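# Load a gray aluminum blank into the vise, tidy all blanks

## Task

Set one plain gray aluminum blank on the two low loose bars inside the open vise, and leave both bars standing upright. Its long side must press against the fixed jaw, which is the end block without hoses. Its short end must press against the work stop, the short rod between the jaws. Any finished part goes flat in the black outfeed tray with its pocket facing up. Every other blank, aluminum or brass, must finish entirely on the infeed plate (the plate carrying short pins), not stacked on another blank and not sitting on a pin. Each blank must end either in its original orientation from the plate or flipped over.

## Robot and tools

ROBOT. There are two 7-joint FR3 arms, left_arm and right_arm. Each carries a 140 mm Robotiq two-finger gripper and a wrist camera. The fingers of left_arm can fold. It grips firmly only with the outer quarter of each pad, near the tip. A grip deeper toward the palm may be loose, may fail, or may let go later. Pushing its fingertips down onto a surface folds them with little resistance, so a following grip can miss. right_arm's fingers are rigid.

FRAMES. Scene frame: origin at table-top height midway between the nominal bases, +z up, +x out over the table, left_arm on the +y side. Calibrated bases in the scene frame: left_arm (+0.008, +0.343, +0.030) m; right_arm (+0.048, -0.439, +0.030) m. Both are almost unrotated. end_effector_position (m) and end_effector_quat_wxyz are given in each arm's own base frame. They can be a few cm off, worse at long reach. That point lies between the pads when they are closed. The fingers point along the gripper's +z axis and close along its y axis. Fingertips extend about 33 mm beyond the point at gaps up to 40 mm, and about 9 mm when fully open. cam_high is fixed and calibrated in the scene frame. The wrist cameras are calibrated relative to their arm's base.

ROW LAYOUT. One row has 20 numbers, each in [-1, 1], covering both arms even when one stays still. First come left_arm's 7 joint values, then its gripper position, force_limit and speed. Then right_arm's 10 numbers follow in that same order. Joint order: elbow, waist, upper arm roll, shoulder, wrist pitch, forearm roll, wrist roll. Joint values are offsets, not poses. They count from the Joint targets at the start of the action, not from the row before. Scale: 1.0 equals 1.632 rad for elbow, waist, upper arm roll and shoulder; 3.472 rad for forearm roll; 2.955 rad for wrist pitch; 4.439 rad for wrist roll. Stated joint ranges (rad): waist and upper arm roll -2.901..2.901, shoulder -1.836..1.836, elbow -3.077..-0.117, forearm roll -2.876..2.876, wrist pitch 0.440..4.622, wrist roll -3.051..3.051. An action that overshoots a range by more than 0.018 rad is refused for both arms. Staying about 0.05 rad inside each end avoids a position-limit fault. The three gripper numbers are absolute commands. position: +1 is fully open (140 mm), about -0.8 is pads touching, and -1 closes until blocked. force_limit: roughly 14 N at -1, 40 N at 0 and 58 N at +1 for a slow close. speed: about 30 mm/s at -1, 140 at 0 and 250 at +1; faster closes squeeze harder. Both start at +1. To leave a gripper unchanged, repeat its last three numbers; a 0 is itself a command.

TOOLS. execute_actions(actions, cameras): actions holds up to 15 rows per action. Each row lasts one 1/30 s step, and the final row repeats until the action's 15 steps (0.5 s) are done. An empty list just reports state. move(target, speed, blend, blocking, cameras): target is one 20-number row or a list of up to 15 rows. Every joint offset counts from the same Joint targets. The arms travel together along joint paths and do not avoid obstacles. speed is the top joint speed in rad/s, 0.01 to 5.26, default 0.5. blend is a corner radius in rad. Gripper numbers in later targets take effect once the arm arrives and rests. blocking=false returns after about 0.5 s while motion continues. wait(seconds 0 to 10). stop() brakes a running move. zoom_image(camera, region=[x0,y0,x1,y1]) takes pixels of the latest image, at most 504x504; cameras are cam_high, cam_left_wrist and cam_right_wrist (896x504 each). clear_fault(arm) clears a torque or force fault that has been reported. read_manual gives licence texts. finished_scene(scene) ends scene 1 or 2 and cannot be undone.

MOTION LIMITS. Each joint's target stays within a lead of its measured angle: 0.322 rad for the big four joints, 0.842 forearm roll, 0.865 wrist pitch, 1.81 wrist roll. Targets that would move the gripper more than 70 mm away are scaled back. Large moves therefore take several actions.

RESULTS. Joint positions and Joint velocities are listed per arm in joint order (rad, rad/s). "within noise" means at rest. Joint targets is the base for your next offsets. Tool commands shows the current gripper commands. object_status: 0 moving, 1 blocked while opening, 2 blocked while closing (a grip), 3 reached its target or pads met. position_measured is in counts: 3 open, about 75 = 100 mm, 139 = 60 mm, 200 = 20 mm, 230 pads meet. To grip harder, raise force_limit and nudge position from -1 to -0.98. To soften, reopen and close slowly. Joint torques, External joint torques and Flange force (gripper axes, including held weight) indicate contact, but they are noisy. A move reports a "move:" line (done, off_target, moving, held, fault). Other lines: "joint sent to its limit", "joint command not followed" (the clearance check altered targets), MOTOR HOT, OVER-TEMPERATURE FAULT.

FAULTS AND CARE. An arm halts if contact torque reaches a joint limit (35 waist/shoulder, 32 upper arm roll, 30 elbow, 12 each wrist joint, N m). It also halts if outside force reaches 40 N (held weight counts), or if a joint overspeeds or leaves its range. After a halt, call clear_fault. If a gripped object pins the arm, open first. Do not let the grippers press or close on each other. Avoid drops, releasing parts while they move, slams, hard pushes, hard squeezes of a part still resting on something, and fast swings of a load. Nothing may fall off or be left off the table. Loose objects may get nudged occasionally, so check their final placement on camera before finishing.

Each tool is called by a JSON object that holds its "op" and its "data", one argument or row to a line.

## Session

I'll start by reading the robot state and camera images.

{"op": "execute_actions", "data": {
  "actions": []
}}

Scene clock: 0.00 s.
left_arm: end_effector_position=(+0.1773, -0.2225, +0.2984) position_measured=3 object_status=3 end_effector_quat_wxyz=(-0.304, -0.357, +0.865, -0.182) | right_arm: end_effector_position=(+0.4602, +0.5841, +0.3235) position_measured=3 object_status=3 end_effector_quat_wxyz=(-0.361, +0.915, -0.176, -0.039)
Joint names: [elbow, waist, upper arm roll, shoulder, wrist pitch, forearm roll, wrist roll]
Joint positions: left_arm=[-2.711 -0.571 0.324 -0.837 1.675 -0.458 0.514] | right_arm=[-1.901 0.775 0.008 0.132 2.481 0.795 -0.941]
Joint velocities: within noise
Joint torques (N m): no reading
External joint torques (N m): no reading
Flange force (N): no reading
Joint targets: left_arm=[-2.711 -0.571 0.324 -0.837 1.675 -0.458 0.514] | right_arm=[-1.901 0.775 0.008 0.132 2.481 0.795 -0.941]
Tool commands: left_gripper/position=+1.0 left_gripper/force_limit=+1.0 left_gripper/speed=+1.0 right_gripper/position=+1.0 right_gripper/force_limit=+1.0 right_gripper/speed=+1.0

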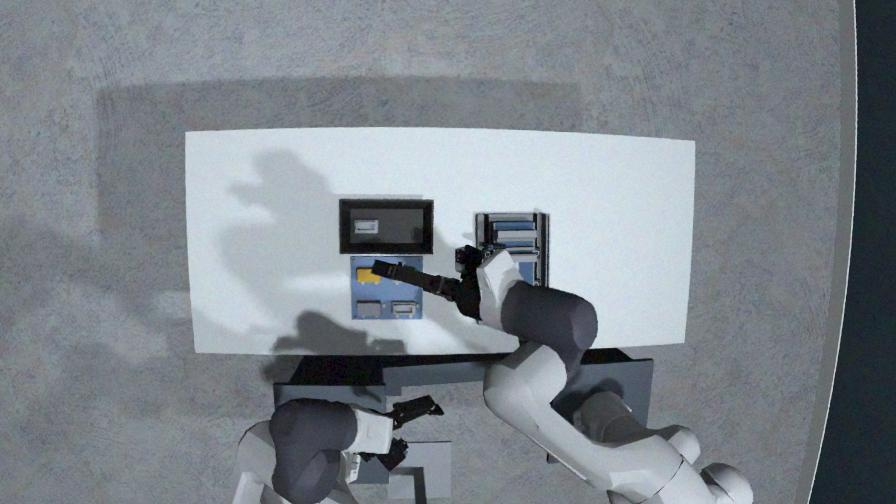

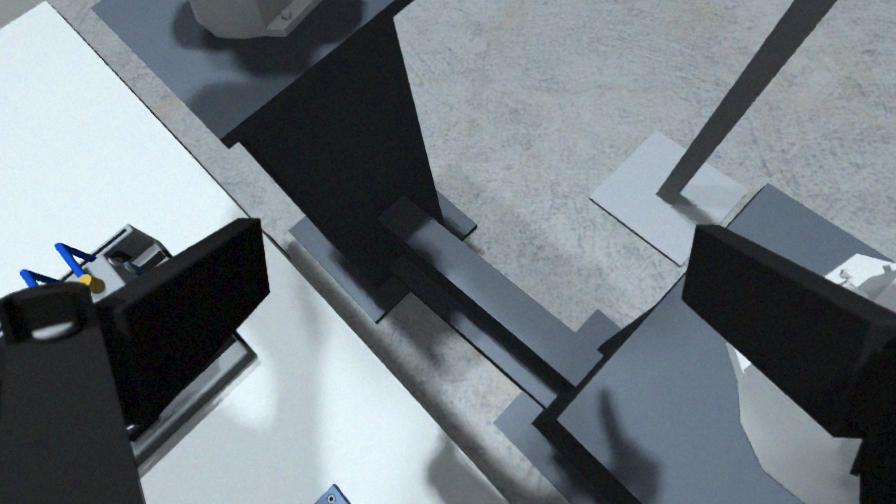

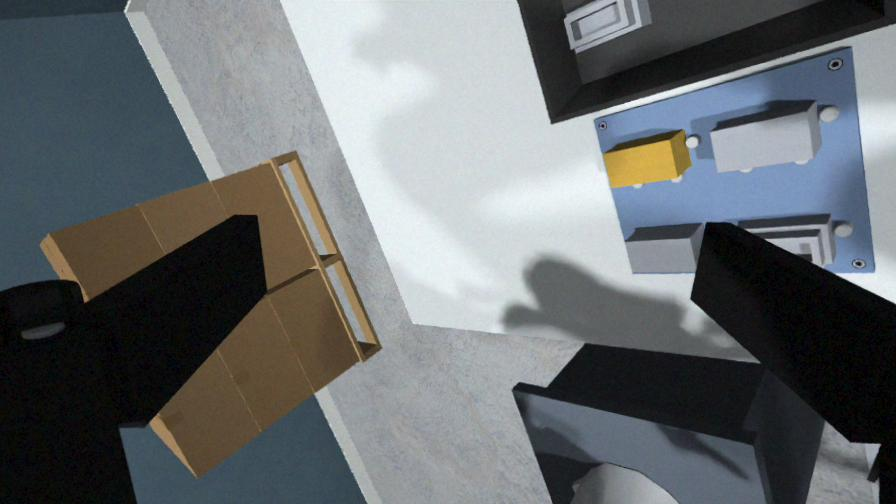

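{"op": "zoom_image", "data": {
  "camera": "cam_high",
  "region": [330, 190, 450, 330]
}}

{"op": "zoom_image", "data": {
  "camera": "cam_high",
  "region": [450, 190, 580, 330]
}}

{"op": "zoom_image", "data": {
  "camera": "cam_right_wrist",
  "region": [500, 0, 896, 300]
}}

Scaled by 3.600 from the camera's 896x504 image, which has a finer 1280x720 frame.

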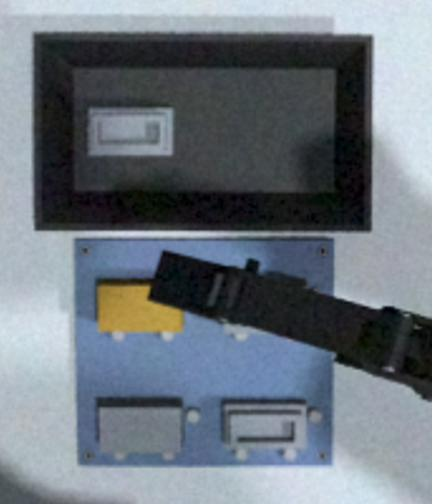

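Scaled by 3.600 from the camera's 896x504 image, which has a finer 1280x720 frame.

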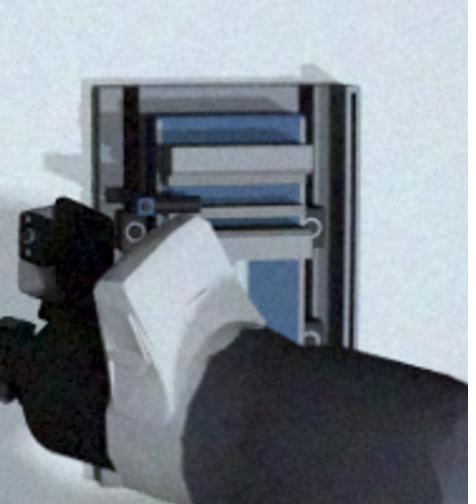

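Scaled by 1.273 from the camera's 896x504 image, which has a finer 1280x720 frame.

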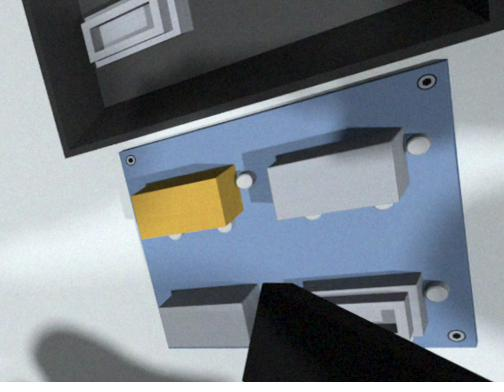

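{"op": "move", "data": {
  "target": [
    [0,0,0,0,0,0,0,1,1,1,-0.2468,-0.1642,-0.0049,-0.5025,-0.2251,-0.229,0.5659,1,1,1],
    [0.1734,0.1544,-0.1985,-0.0444,0.0148,0.1319,0.2381,1,1,1,-0.2468,-0.1642,-0.0049,-0.5025,-0.2251,-0.229,0.5659,1,1,1]
  ],
  "speed": [1.2, 0.8]
}}

Scene clock: 68.53 s.
left_arm: end_effector_position=(+0.3121, -0.1045, +0.3989) position_measured=3 object_status=3 end_effector_quat_wxyz=(+0.096, +0.156, +0.983, -0.018) | right_arm: end_effector_position=(+0.3502, +0.1964, +0.4012) position_measured=3 object_status=3 end_effector_quat_wxyz=(+0.099, -0.251, +0.962, +0.027)
Joint names: [elbow, waist, upper arm roll, shoulder, wrist pitch, forearm roll, wrist roll]
Joint positions: left_arm=[-2.429 -0.32 0.001 -0.909 1.716 -0.004 1.566] | right_arm=[-2.302 0.508 0.001 -0.687 1.82 0.003 1.569]
Joint velocities: left_arm=[0.001 0 -0.001 0 -0.001 0 0.005] | right_arm=[within noise]
Joint torques (N m): left_arm=[24.35 1 -0.19 -1.84 3.2 1.22 0.1] | right_arm=[25.87 -0.68 0.13 -8.97 2.64 0.49 0.08]
External joint torques (N m): left_arm=[0.42 1.01 0.68 -0.23 0.33 0.42 0.11] | right_arm=[1.24 -0.73 0.69 -0.16 -0.26 -0.34 0.09]
Flange force (N): left_arm=[-0.6 2.5 -0.3] | right_arm=[-2.5 0.6 -3.7]
Joint targets: left_arm=[-2.428 -0.319 0.000 -0.910 1.719 0.000 1.571] | right_arm=[-2.304 0.507 0.000 -0.689 1.816 0.000 1.572]
move: done
camera_calibration:
cam_left_wrist: T_world_to_cam=[[0.310716, 0.950492, -0.00460679, 0.0111713], [0.81522, -0.263997, 0.515483, -0.479624], [0.488746, -0.163924, -0.856888, 0.314997], [0, 0, 0, 1]] pos_world=[0.233574, -0.0856019, 0.517206]
cam_right_wrist: T_world_to_cam=[[-0.502401, 0.864589, -0.00895528, 0.0192662], [0.730642, 0.430059, 0.530294, -0.548964], [0.462338, 0.259877, -0.847766, 0.262664], [0, 0, 0, 1]] pos_world=[0.289336, 0.151169, 0.513963]

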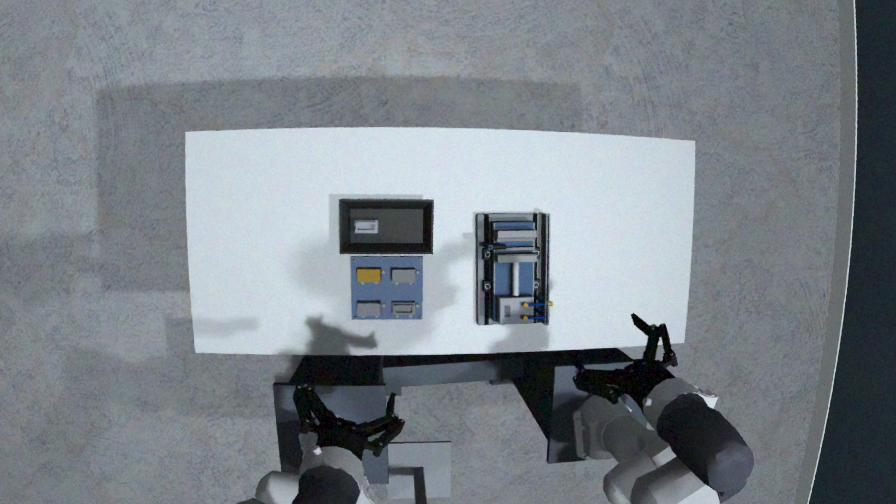

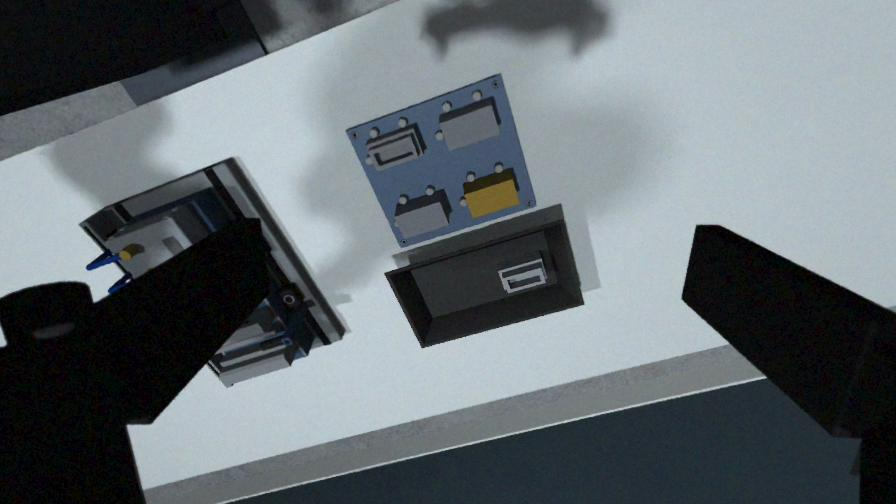

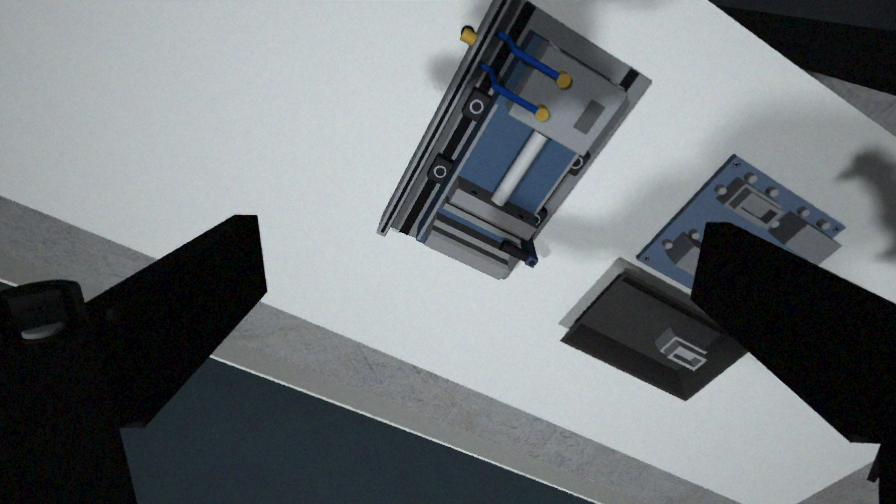

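{"op": "zoom_image", "data": {
  "camera": "cam_high",
  "region": [465, 200, 565, 335]
}}

{"op": "zoom_image", "data": {
  "camera": "cam_high",
  "region": [330, 190, 440, 330]
}}

{"op": "zoom_image", "data": {
  "camera": "cam_right_wrist",
  "region": [360, 0, 660, 290]
}}

{"op": "zoom_image", "data": {
  "camera": "cam_left_wrist",
  "region": [330, 60, 610, 360]
}}

Scaled by 3.733 from the camera's 896x504 image, which has a finer 1280x720 frame.

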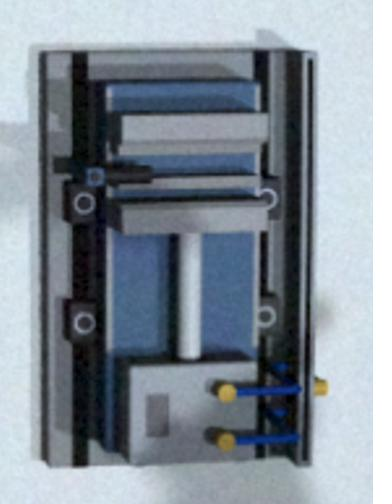

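Scaled by 3.600 from the camera's 896x504 image, which has a finer 1280x720 frame.

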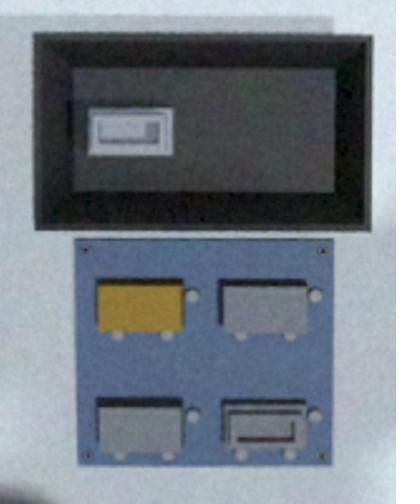

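Scaled by 1.680 from the camera's 896x504 image, which has a finer 1280x720 frame.

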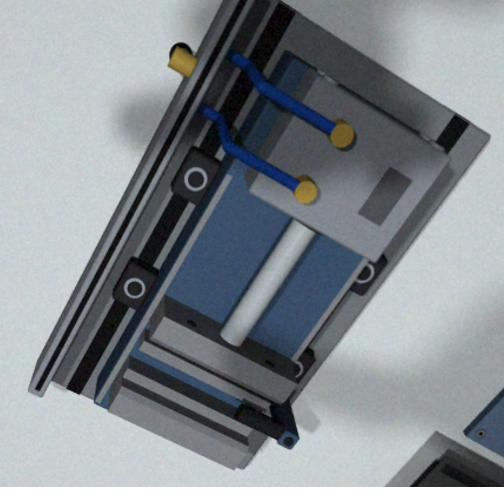

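Scaled by 1.680 from the camera's 896x504 image, which has a finer 1280x720 frame.

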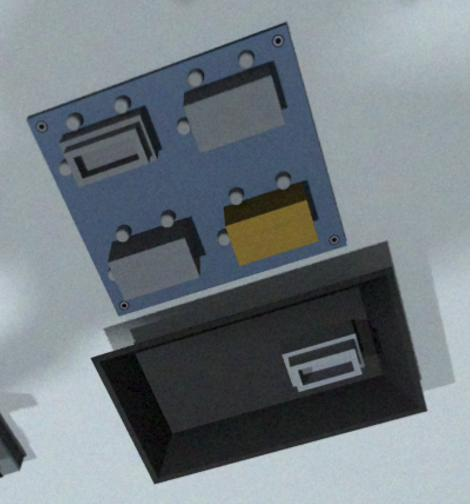

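{"op": "move", "data": {
  "target": [-0.0066,-0.0568,0,0.2960,0.0991,0,-0.0928,1,1,1,0.1463,0.0432,0,0.3868,0.0648,0,0.13,1,1,1],
  "speed": 0.6
}}

Scene clock: 105.90 s.
left_arm: end_effector_position=(+0.3791, -0.1655, +0.2468) position_measured=3 object_status=3 end_effector_quat_wxyz=(-0.002, +0.001, +1.000, -0.001) | right_arm: end_effector_position=(+0.4466, +0.2911, +0.2455) position_measured=3 object_status=3 end_effector_quat_wxyz=(-0.003, -0.001, +1.000, -0.001)
Joint names: [elbow, waist, upper arm roll, shoulder, wrist pitch, forearm roll, wrist roll]
Joint positions: left_arm=[-2.439 -0.41 0.001 -0.428 2.009 -0.004 1.164] | right_arm=[-2.066 0.576 0.001 -0.056 2.003 0.003 2.144]
Joint velocities: left_arm=[0.001 0.001 0 -0.001 0.001 0 -0.004] | right_arm=[0.001 0.001 -0.001 -0.001 0.001 -0.002 0.008]
Joint torques (N m): left_arm=[24.43 0.16 0.35 -16.93 2.77 1.04 -0.19] | right_arm=[26.14 0.05 0.6 -30.18 2.62 0.49 0.15]
External joint torques (N m): left_arm=[0.21 0.23 0.85 0.15 0.34 0.35 -0.19] | right_arm=[1.65 0.1 0.71 0.45 0.19 -0.3 0.15]
Flange force (N): left_arm=[-1.6 0.7 0.6] | right_arm=[-5.3 4.6 -2.2]
Joint targets: left_arm=[-2.438 -0.411 0.000 -0.427 2.012 0.000 1.159] | right_arm=[-2.065 0.577 0.000 -0.057 2.007 0.000 2.149]
move: done
camera_calibration:
cam_left_wrist: T_world_to_cam=[[0.00183307, 0.999997, -0.00147584, 0.172138], [0.942164, -0.00123243, 0.335149, -0.432031], [0.335146, -0.00200483, -0.942164, 0.248129], [0, 0, 0, 1]] pos_world=[0.323569, -0.172173, 0.378827]
cam_right_wrist: T_world_to_cam=[[-0.0195458, 0.999769, -0.00889699, -0.270667], [0.940188, 0.0214065, 0.339982, -0.505471], [0.340094, -0.00171963, -0.94039, 0.215085], [0, 0, 0, 1]] pos_world=[0.396799, 0.281795, 0.371706]

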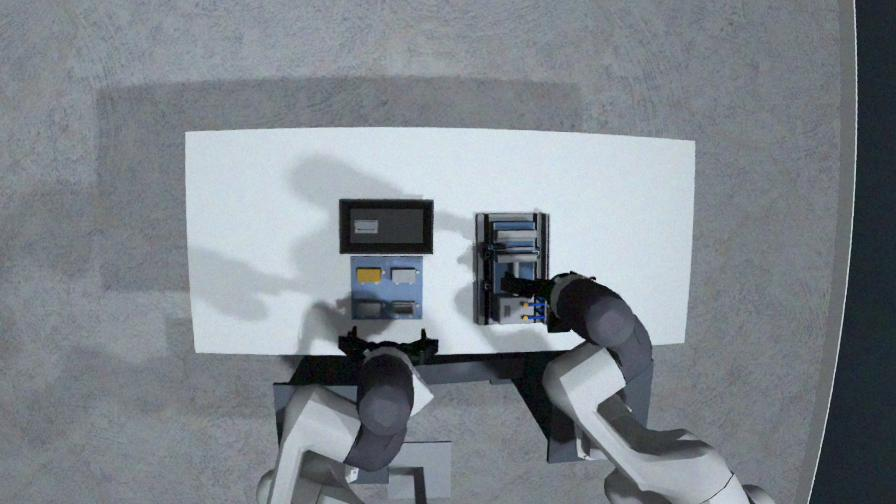

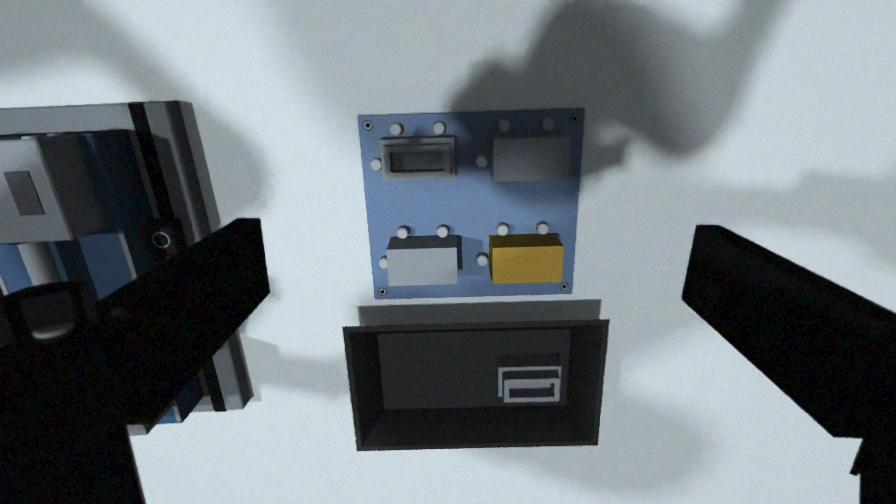

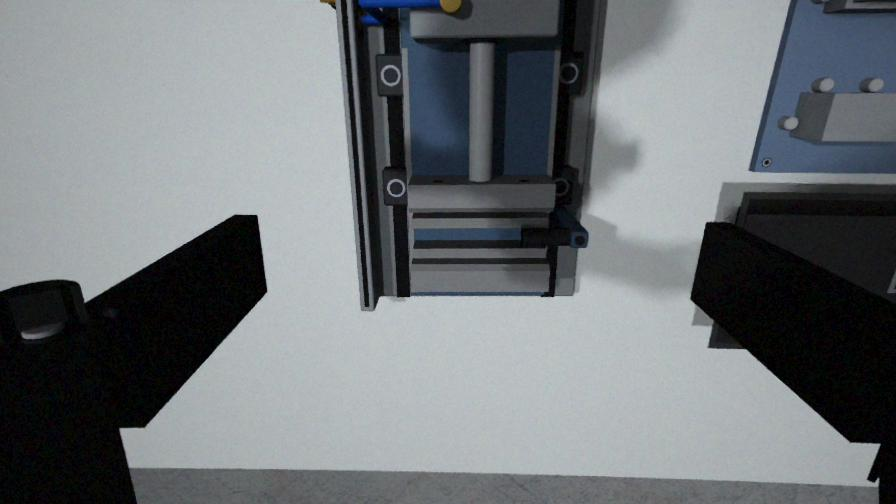

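{"op": "zoom_image", "data": {
  "camera": "cam_right_wrist",
  "region": [340, 160, 620, 320]
}}

{"op": "zoom_image", "data": {
  "camera": "cam_left_wrist",
  "region": [340, 90, 620, 310]
}}

{"op": "zoom_image", "data": {
  "camera": "cam_left_wrist",
  "region": [330, 300, 630, 470]
}}

Scaled by 1.800 from the camera's 896x504 image, which has a finer 1280x720 frame.

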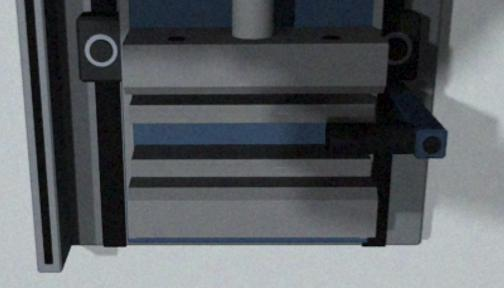

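Scaled by 1.800 from the camera's 896x504 image, which has a finer 1280x720 frame.

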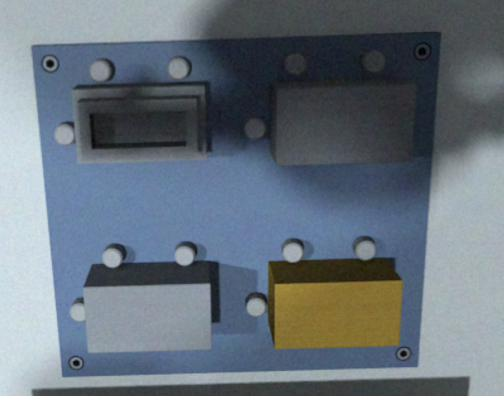

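Scaled by 1.680 from the camera's 896x504 image, which has a finer 1280x720 frame.

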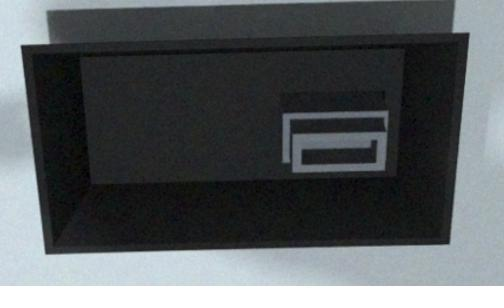

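{"op": "move", "data": {
  "target": [
    [0,0,0,0,0,0,0,1,1,1,-0.1463,-0.0432,0,-0.3868,-0.0648,0,-0.13,1,1,1],
    [-0.2613,-0.1893,0,0.2003,0.4915,0,0.0928,1,1,1,-0.1463,-0.0432,0,-0.3868,-0.0648,0,-0.13,1,1,1]
  ],
  "speed": [0.8, 0.8]
}}

Scene clock: 164.70 s.
left_arm: end_effector_position=(+0.4078, -0.3558, +0.1423) position_measured=3 object_status=3 end_effector_quat_wxyz=(+0.320, +0.327, +0.881, -0.121) | right_arm: end_effector_position=(+0.3502, +0.1963, +0.4015) position_measured=3 object_status=3 end_effector_quat_wxyz=(+0.099, -0.248, +0.963, +0.027)
Joint names: [elbow, waist, upper arm roll, shoulder, wrist pitch, forearm roll, wrist roll]
Joint positions: left_arm=[-2.864 -0.719 0 -0.101 3.461 -0.004 1.566] | right_arm=[-2.302 0.508 0.001 -0.688 1.82 0.003 1.575]
Joint velocities: left_arm=[0 -0.001 0 -0.001 0.001 -0.001 0.006] | right_arm=[within noise]
Joint torques (N m): left_arm=[16.55 0.11 0.61 -20.7 3.87 0.57 -0.01] | right_arm=[25.86 -0.69 -0.05 -8.47 2.61 0.53 -0.25]
External joint torques (N m): left_arm=[-0.3 0.16 0.75 0.45 0.38 0.26 0.01] | right_arm=[1.21 -0.65 0.65 0.27 -0.29 -0.29 -0.24]
Flange force (N): left_arm=[0.0 0.0 0.0] | right_arm=[-3.8 0.1 -3.7]
Joint targets: left_arm=[-2.865 -0.720 0.000 -0.100 3.464 0.000 1.571] | right_arm=[-2.304 0.507 0.000 -0.689 1.816 0.000 1.572]
move: done
camera_calibration:
cam_left_wrist: T_world_to_cam=[[0.65318, 0.757197, -0.0029881, 0.0103771], [0.382191, -0.326277, 0.864565, -0.386909], [0.653671, -0.565859, -0.502511, -0.253448], [0, 0, 0, 1]] pos_world=[0.306767, -0.277513, 0.207178]
cam_right_wrist: T_world_to_cam=[[-0.497113, 0.867651, -0.00782312, 0.0163375], [0.733137, 0.424832, 0.531063, -0.549248], [0.464101, 0.258263, -0.847296, 0.262545], [0, 0, 0, 1]] pos_world=[0.288948, 0.151357, 0.514266]

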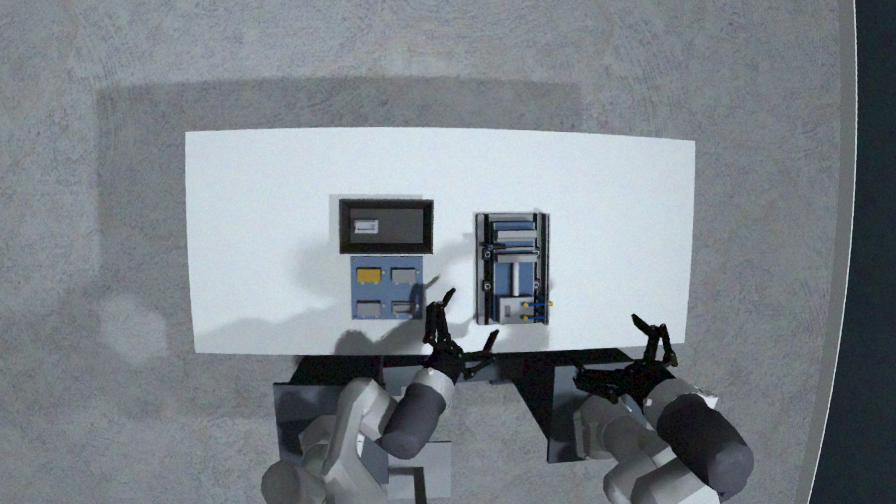

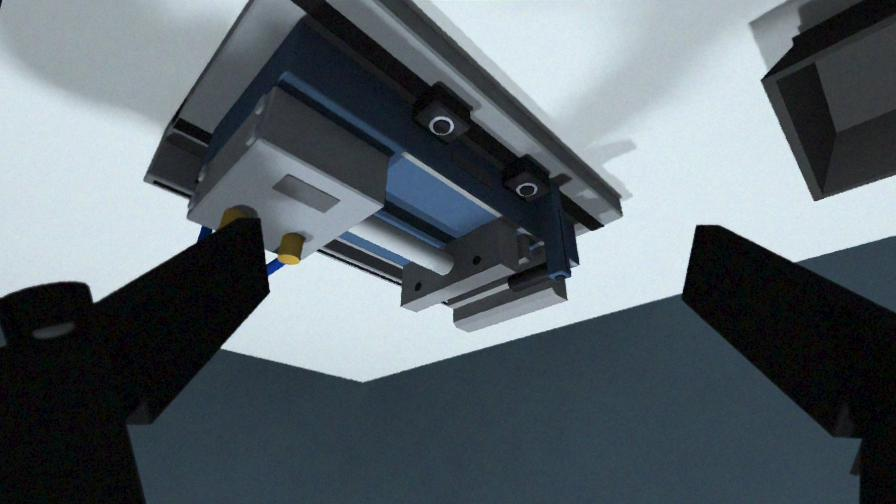

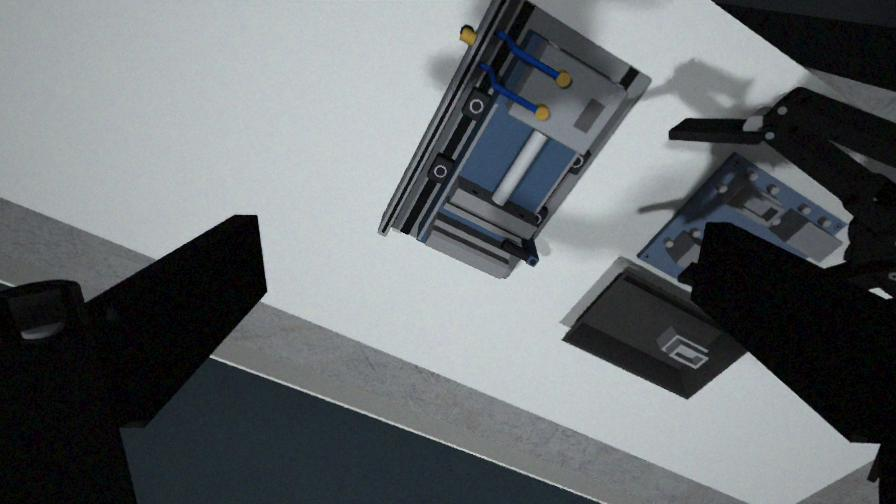

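{"op": "zoom_image", "data": {
  "camera": "cam_left_wrist",
  "region": [380, 140, 640, 340]
}}

{"op": "zoom_image", "data": {
  "camera": "cam_high",
  "region": [480, 220, 550, 275]
}}

Scaled by 1.938 from the camera's 896x504 image, which has a finer 1280x720 frame.

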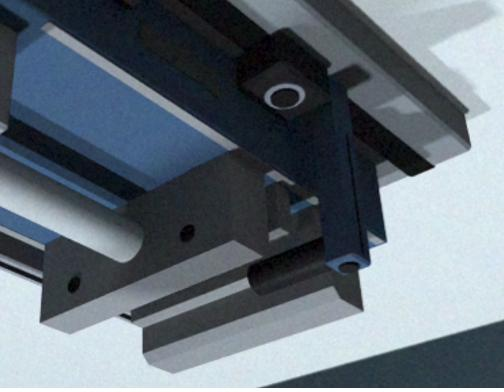

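Scaled by 7.200 from the camera's 896x504 image, which has a finer 1280x720 frame.

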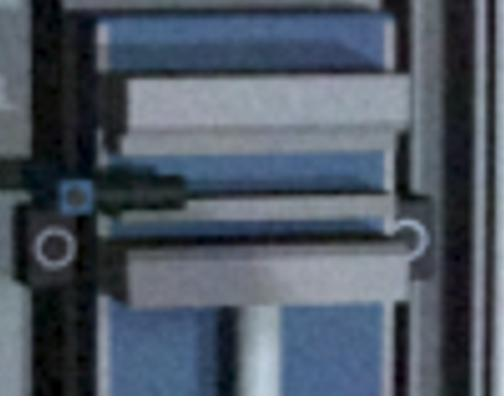

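{"op": "zoom_image", "data": {
  "camera": "cam_left_wrist",
  "region": [490, 200, 590, 320]
}}

{"op": "zoom_image", "data": {
  "camera": "cam_left_wrist",
  "region": [390, 230, 530, 340]
}}

Scaled by 4.200 from the camera's 896x504 image, which has a finer 1280x720 frame.

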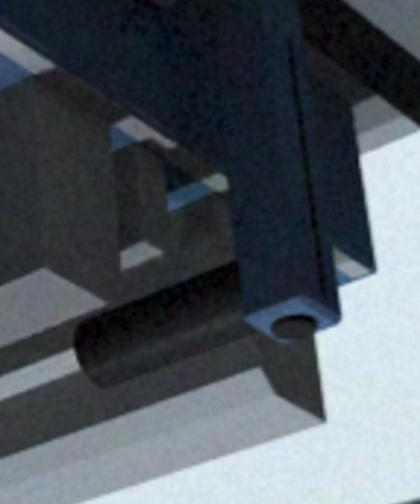

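Scaled by 3.600 from the camera's 896x504 image, which has a finer 1280x720 frame.

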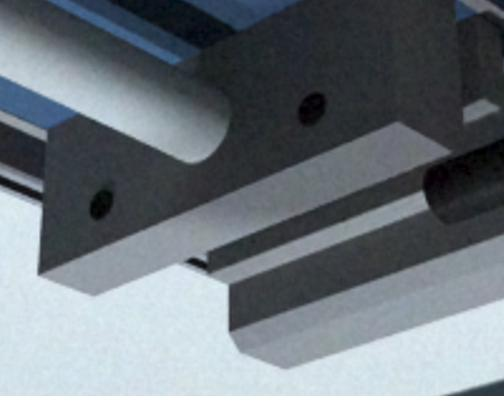

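{"op": "zoom_image", "data": {
  "camera": "cam_right_wrist",
  "region": [410, 160, 550, 290]
}}

Scaled by 3.600 from the camera's 896x504 image, which has a finer 1280x720 frame.

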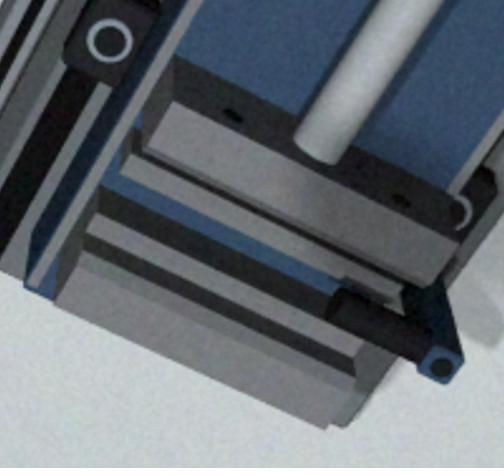

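{"op": "move", "data": {
  "target": [0.1409,0.137,0,-0.1138,-0.3772,0,-0.1119,1,1,1,0,0,0,0,0,0,0,1,1,1],
  "speed": 0.9,
  "cameras": ["cam_left_wrist"]
}}

{"op": "zoom_image", "data": {
  "camera": "cam_left_wrist",
  "region": [300, 60, 640, 290]
}}

Scene clock: 259.40 s.
left_arm: end_effector_position=(+0.3590, -0.1959, +0.1287) position_measured=3 object_status=3 end_effector_quat_wxyz=(-0.001, +0.002, +1.000, -0.001) | right_arm: end_effector_position=(+0.3501, +0.1962, +0.4014) position_measured=3 object_status=3 end_effector_quat_wxyz=(+0.099, -0.248, +0.963, +0.027)
Joint names: [elbow, waist, upper arm roll, shoulder, wrist pitch, forearm roll, wrist roll]
Joint positions: left_arm=[-2.636 -0.498 0 -0.284 2.352 -0.003 1.08] | right_arm=[-2.302 0.508 0.001 -0.688 1.82 0.003 1.575]
Joint velocities: left_arm=[0.001 0.001 0 0.001 -0.001 0.001 -0.005] | right_arm=[within noise]
Joint torques (N m): left_arm=[22.15 0.89 0.46 -20.12 2.38 0.77 -0.19] | right_arm=[26.03 -0.68 0 -8.4 2.65 0.54 -0.24]
External joint torques (N m): left_arm=[0.43 0.95 0.79 -0.49 -0.06 0.23 -0.19] | right_arm=[1.38 -0.68 0.63 0.38 -0.25 -0.28 -0.23]
Flange force (N): left_arm=[-0.7 1.8 -1.6] | right_arm=[-4.6 0.1 -4.0]
Joint targets: left_arm=[-2.635 -0.497 0.000 -0.286 2.349 0.000 1.075] | right_arm=[-2.304 0.507 0.000 -0.689 1.816 0.000 1.572]
move: done
camera_calibration:
cam_left_wrist: T_world_to_cam=[[0.00555065, 0.999984, -0.000581875, 0.200927], [0.941687, -0.00503128, 0.336452, -0.374267], [0.336444, -0.00241547, -0.9417, 0.142812], [0, 0, 0, 1]] pos_world=[0.303279, -0.202462, 0.260526]
Images, in order (width x height): cam_left_wrist 896x504.

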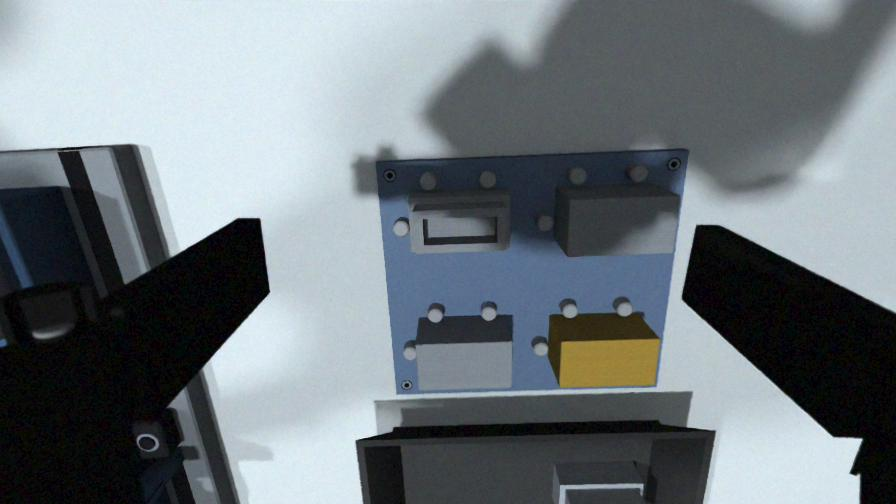

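Scaled by 1.482 from the camera's 896x504 image, which has a finer 1280x720 frame.

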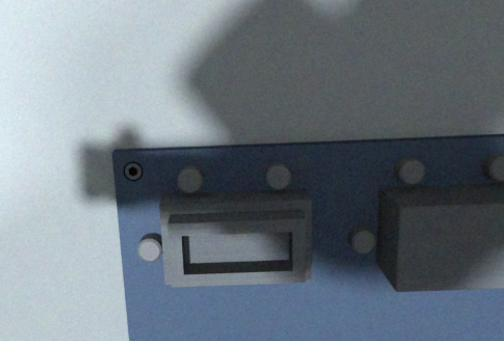

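{"op": "zoom_image", "data": {
  "camera": "cam_left_wrist",
  "region": [385, 165, 525, 265]
}}

{"op": "zoom_image", "data": {
  "camera": "cam_left_wrist",
  "region": [380, 290, 680, 400]
}}

Scaled by 3.600 from the camera's 896x504 image, which has a finer 1280x720 frame.

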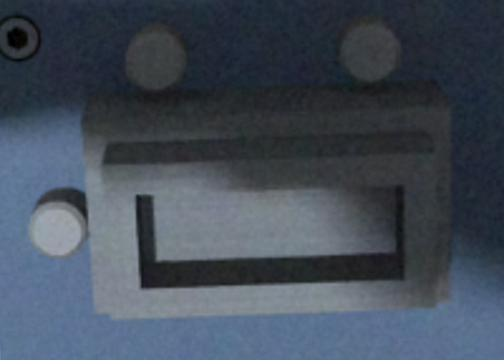

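Scaled by 1.680 from the camera's 896x504 image, which has a finer 1280x720 frame.

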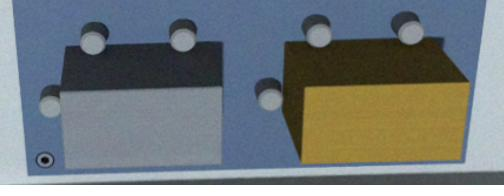

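{"op": "move", "data": {
  "target": [0.0179,0.0147,0,0.0731,0.0305,0,-0.3532,0.167,-1,0,0,0,0,0,0,0,0,1,1,1],
  "speed": 1.0,
  "cameras": ["cam_left_wrist"]
}}

{"op": "zoom_image", "data": {
  "camera": "cam_left_wrist",
  "region": [250, 60, 700, 360]
}}

Scene clock: 321.00 s.
left_arm: end_effector_position=(+0.3795, -0.1953, +0.0997) position_measured=108 object_status=3 end_effector_quat_wxyz=(+0.001, +0.713, -0.701, -0.001) | right_arm: end_effector_position=(+0.3500, +0.1962, +0.4013) position_measured=3 object_status=3 end_effector_quat_wxyz=(+0.099, -0.248, +0.963, +0.027)
Joint names: [elbow, waist, upper arm roll, shoulder, wrist pitch, forearm roll, wrist roll]
Joint positions: left_arm=[-2.607 -0.474 0 -0.168 2.437 -0.003 -0.488] | right_arm=[-2.303 0.508 0.001 -0.688 1.819 0.003 1.574]
Joint velocities: left_arm=[0 0 0 0 0 0.001 -0.006] | right_arm=[within noise]
Joint torques (N m): left_arm=[21.22 0.85 0.57 -22.43 2.91 0.72 -0.21] | right_arm=[26.08 -0.64 0.04 -8.53 2.69 0.54 -0.19]
External joint torques (N m): left_arm=[0.25 0.95 0.83 0.52 0.3 0.22 -0.21] | right_arm=[1.48 -0.64 0.66 0.15 -0.21 -0.28 -0.19]
Flange force (N): left_arm=[-0.5 -2.8 1.8] | right_arm=[-4.2 0.2 -4.1]
Joint targets: left_arm=[-2.606 -0.473 0.000 -0.166 2.439 0.000 -0.493] | right_arm=[-2.304 0.507 0.000 -0.689 1.816 0.000 1.572]
move: done
camera_calibration:
cam_left_wrist: T_world_to_cam=[[-0.999867, -0.0158285, 0.00402857, 0.382943], [-0.0135379, 0.941137, 0.337754, 0.163326], [-0.00913758, 0.337654, -0.941226, 0.306235], [0, 0, 0, 1]] pos_world=[0.387901, -0.251053, 0.23153]
Images, in order (width x height): cam_left_wrist 896x504.

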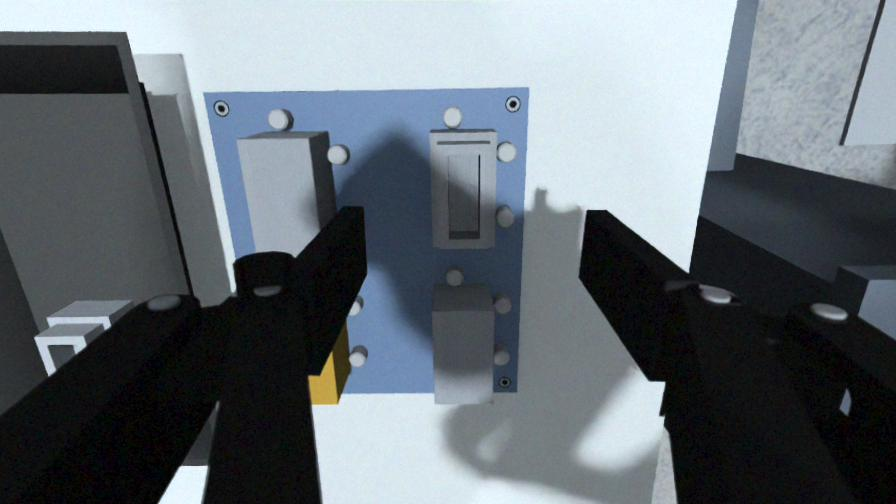

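Scaled by 1.120 from the camera's 896x504 image, which has a finer 1280x720 frame.

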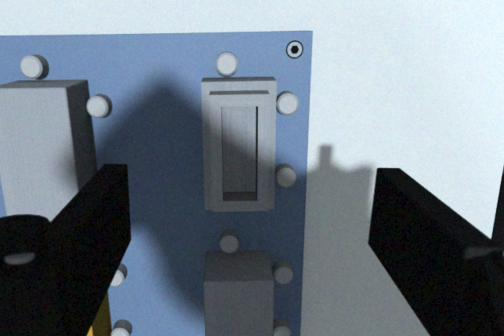

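{"op": "zoom_image", "data": {
  "camera": "cam_left_wrist",
  "region": [410, 95, 540, 265]
}}

Scaled by 2.965 from the camera's 896x504 image, which has a finer 1280x720 frame.

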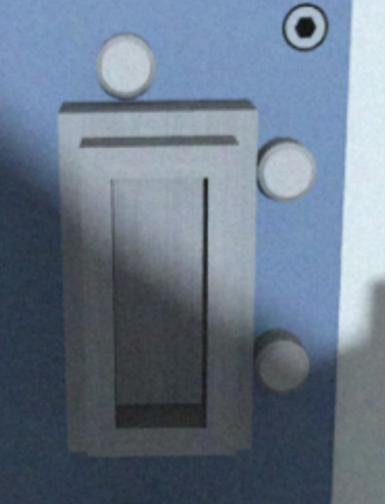

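{"op": "move", "data": {
  "target": [
    [-0.0139,-0.0045,0,0.0594,0.0408,0,-0.0016,-0.079,-1,-0.5,0,0,0,0,0,0,0,1,1,1],
    [-0.0196,-0.0045,0,0.1207,0.0778,0,-0.0016,-0.079,-1,-0.5,0,0,0,0,0,0,0,1,1,1]
  ],
  "speed": [0.15, 0.1],
  "blend": 0.02,
  "cameras": ["cam_left_wrist"]
}}

{"op": "zoom_image", "data": {
  "camera": "cam_left_wrist",
  "region": [330, 80, 610, 330]
}}

Scene clock: 340.63 s.
left_arm: end_effector_position=(+0.3806, -0.1977, +0.0243) position_measured=139 object_status=3 end_effector_quat_wxyz=(+0.001, +0.715, -0.699, +0.000) | right_arm: end_effector_position=(+0.3500, +0.1961, +0.4013) position_measured=3 object_status=3 end_effector_quat_wxyz=(+0.099, -0.248, +0.963, +0.027)
Joint names: [elbow, waist, upper arm roll, shoulder, wrist pitch, forearm roll, wrist roll]
Joint positions: left_arm=[-2.637 -0.479 0 0.029 2.666 -0.003 -0.497] | right_arm=[-2.303 0.508 0.001 -0.688 1.819 0.003 1.574]
Joint velocities: left_arm=[-0.001 0.001 0 0 0.005 0.001 0.001] | right_arm=[within noise]
Joint torques (N m): left_arm=[17.48 0.09 0.69 -25.95 2.95 0.59 -0.22] | right_arm=[26.1 -0.6 0.04 -8.51 2.71 0.52 -0.22]
External joint torques (N m): left_arm=[-0.05 0.19 0.76 0.44 0.36 0.24 -0.22] | right_arm=[1.43 -0.6 0.67 0.31 -0.2 -0.3 -0.22]
Flange force (N): left_arm=[-0.2 -0.7 2.3] | right_arm=[-4.5 0.2 -4.0]
Joint targets: left_arm=[-2.638 -0.480 0.000 0.031 2.669 0.000 -0.500] | right_arm=[-2.304 0.507 0.000 -0.689 1.816 0.000 1.572]
move: done
camera_calibration:
cam_left_wrist: T_world_to_cam=[[-0.99978, -0.0209053, 0.00159734, 0.38329], [-0.0191422, 0.941229, 0.337227, 0.193172], [-0.00855329, 0.337123, -0.941422, 0.235688], [0, 0, 0, 1]] pos_world=[0.388919, -0.253262, 0.156127]
Images, in order (width x height): cam_left_wrist 896x504.

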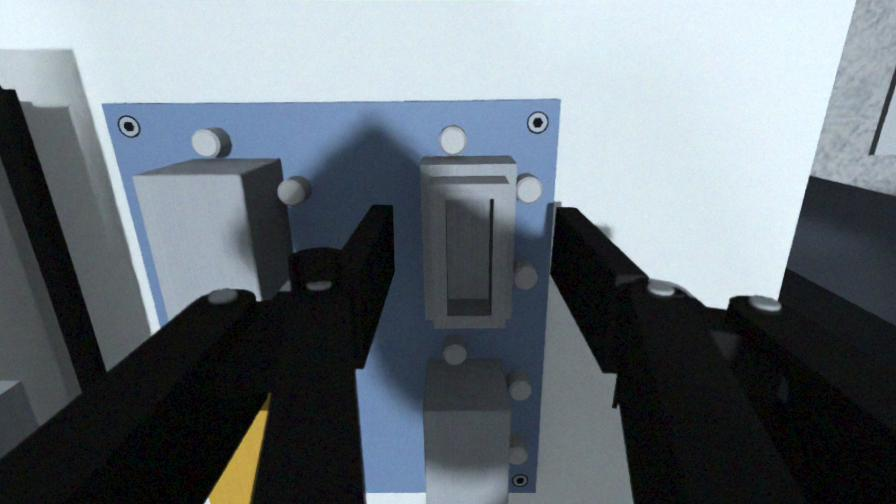

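Scaled by 1.800 from the camera's 896x504 image, which has a finer 1280x720 frame.

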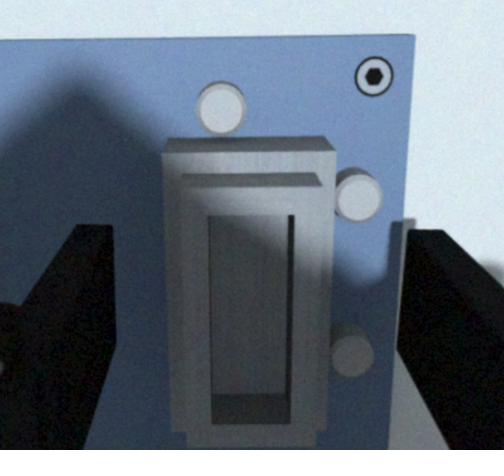

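{"op": "move", "data": {
  "target": [
    [0,-0.0046,0,0,0,0,-0.0017,-0.079,-1,-0.5,0,0,0,0,0,0,0,1,1,1],
    [0,-0.0046,0,0,0,0,-0.0017,-1,-1,-1,0,0,0,0,0,0,0,1,1,1]
  ],
  "speed": 0.1,
  "cameras": ["cam_left_wrist"]
}}

{"op": "zoom_image", "data": {
  "camera": "cam_left_wrist",
  "region": [330, 80, 610, 330]
}}

Scene clock: 363.40 s.
left_arm: end_effector_position=(+0.3813, -0.2013, +0.0251) position_measured=180 object_status=2 end_effector_quat_wxyz=(+0.000, +0.715, -0.699, +0.003) | right_arm: end_effector_position=(+0.3500, +0.1961, +0.4012) position_measured=3 object_status=3 end_effector_quat_wxyz=(+0.099, -0.248, +0.963, +0.027)
Joint names: [elbow, waist, upper arm roll, shoulder, wrist pitch, forearm roll, wrist roll]
Joint positions: left_arm=[-2.636 -0.486 0.001 0.029 2.672 -0.003 -0.505] | right_arm=[-2.303 0.508 0.001 -0.688 1.819 0.003 1.574]
Joint velocities: within noise
Joint torques (N m): left_arm=[16.08 0.12 0.39 -24.81 2.25 0.52 -0.19] | right_arm=[26.09 -0.65 0.06 -8.5 2.71 0.56 -0.24]
External joint torques (N m): left_arm=[-1.51 0.28 0.52 1.59 -0.36 0.16 -0.19] | right_arm=[1.43 -0.64 0.7 0.32 -0.2 -0.26 -0.24]
Flange force (N): left_arm=[-0.8 0.5 3.6] | right_arm=[-4.6 0.2 -4.0]
Joint targets: left_arm=[-2.638 -0.488 0.000 0.031 2.669 0.000 -0.508] | right_arm=[-2.304 0.507 0.000 -0.689 1.816 0.000 1.572]
move: done
camera_calibration:
cam_left_wrist: T_world_to_cam=[[-0.999759, -0.0215674, -0.00398499, 0.383933], [-0.0216578, 0.942138, 0.334524, 0.197619], [-0.0034604, 0.33453, -0.942379, 0.235153], [0, 0, 0, 1]] pos_world=[0.388934, -0.25657, 0.157025]
Images, in order (width x height): cam_left_wrist 896x504.

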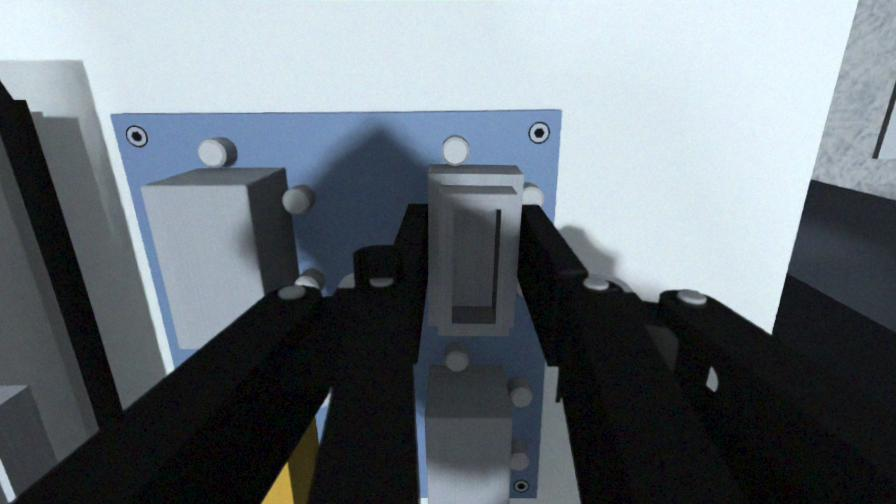

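Scaled by 1.800 from the camera's 896x504 image, which has a finer 1280x720 frame.

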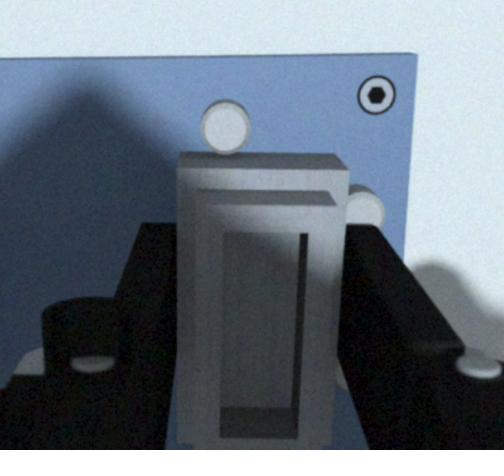

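{"op": "move", "data": {
  "target": [0.0057,0,0,-0.0613,-0.037,0,0,-1,-1,-1,0,0,0,0,0,0,0,1,1,1],
  "speed": 0.1,
  "cameras": ["cam_left_wrist"]
}}

Scene clock: 388.43 s.
left_arm: end_effector_position=(+0.3780, -0.1997, +0.0584) position_measured=180 object_status=2 end_effector_quat_wxyz=(+0.001, +0.715, -0.699, -0.001) | right_arm: end_effector_position=(+0.3500, +0.1961, +0.4012) position_measured=3 object_status=3 end_effector_quat_wxyz=(+0.099, -0.248, +0.963, +0.027)
Joint names: [elbow, waist, upper arm roll, shoulder, wrist pitch, forearm roll, wrist roll]
Joint positions: left_arm=[-2.63 -0.486 0.001 -0.066 2.562 -0.003 -0.505] | right_arm=[-2.303 0.508 0.001 -0.688 1.819 0.003 1.574]
Joint velocities: left_arm=[0.001 0 0 0.001 -0.004 0 0.002] | right_arm=[within noise]
Joint torques (N m): left_arm=[19.92 0.1 0.46 -25.82 2.58 0.6 -0.21] | right_arm=[26.11 -0.66 0.02 -8.53 2.71 0.57 -0.24]
External joint torques (N m): left_arm=[0.77 0.25 0.68 -1.12 -0.01 0.17 -0.21] | right_arm=[1.43 -0.71 0.6 0.29 -0.2 -0.26 -0.23]
Flange force (N): left_arm=[-0.8 0.1 -3.3] | right_arm=[-4.5 0.0 -4.0]
Joint targets: left_arm=[-2.628 -0.488 0.000 -0.069 2.560 0.000 -0.508] | right_arm=[-2.304 0.507 0.000 -0.689 1.816 0.000 1.572]
move: done
camera_calibration:
cam_left_wrist: T_world_to_cam=[[-0.999762, -0.0215163, 0.00359108, 0.380344], [-0.0190358, 0.940929, 0.338069, 0.183453], [-0.0106529, 0.337921, -0.941114, 0.269377], [0, 0, 0, 1]] pos_world=[0.386616, -0.255461, 0.190128]
Images, in order (width x height): cam_left_wrist 896x504.

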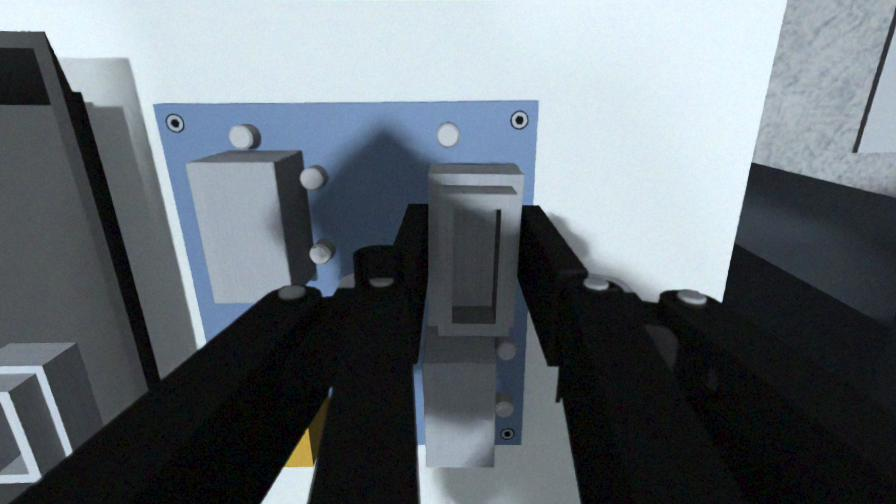

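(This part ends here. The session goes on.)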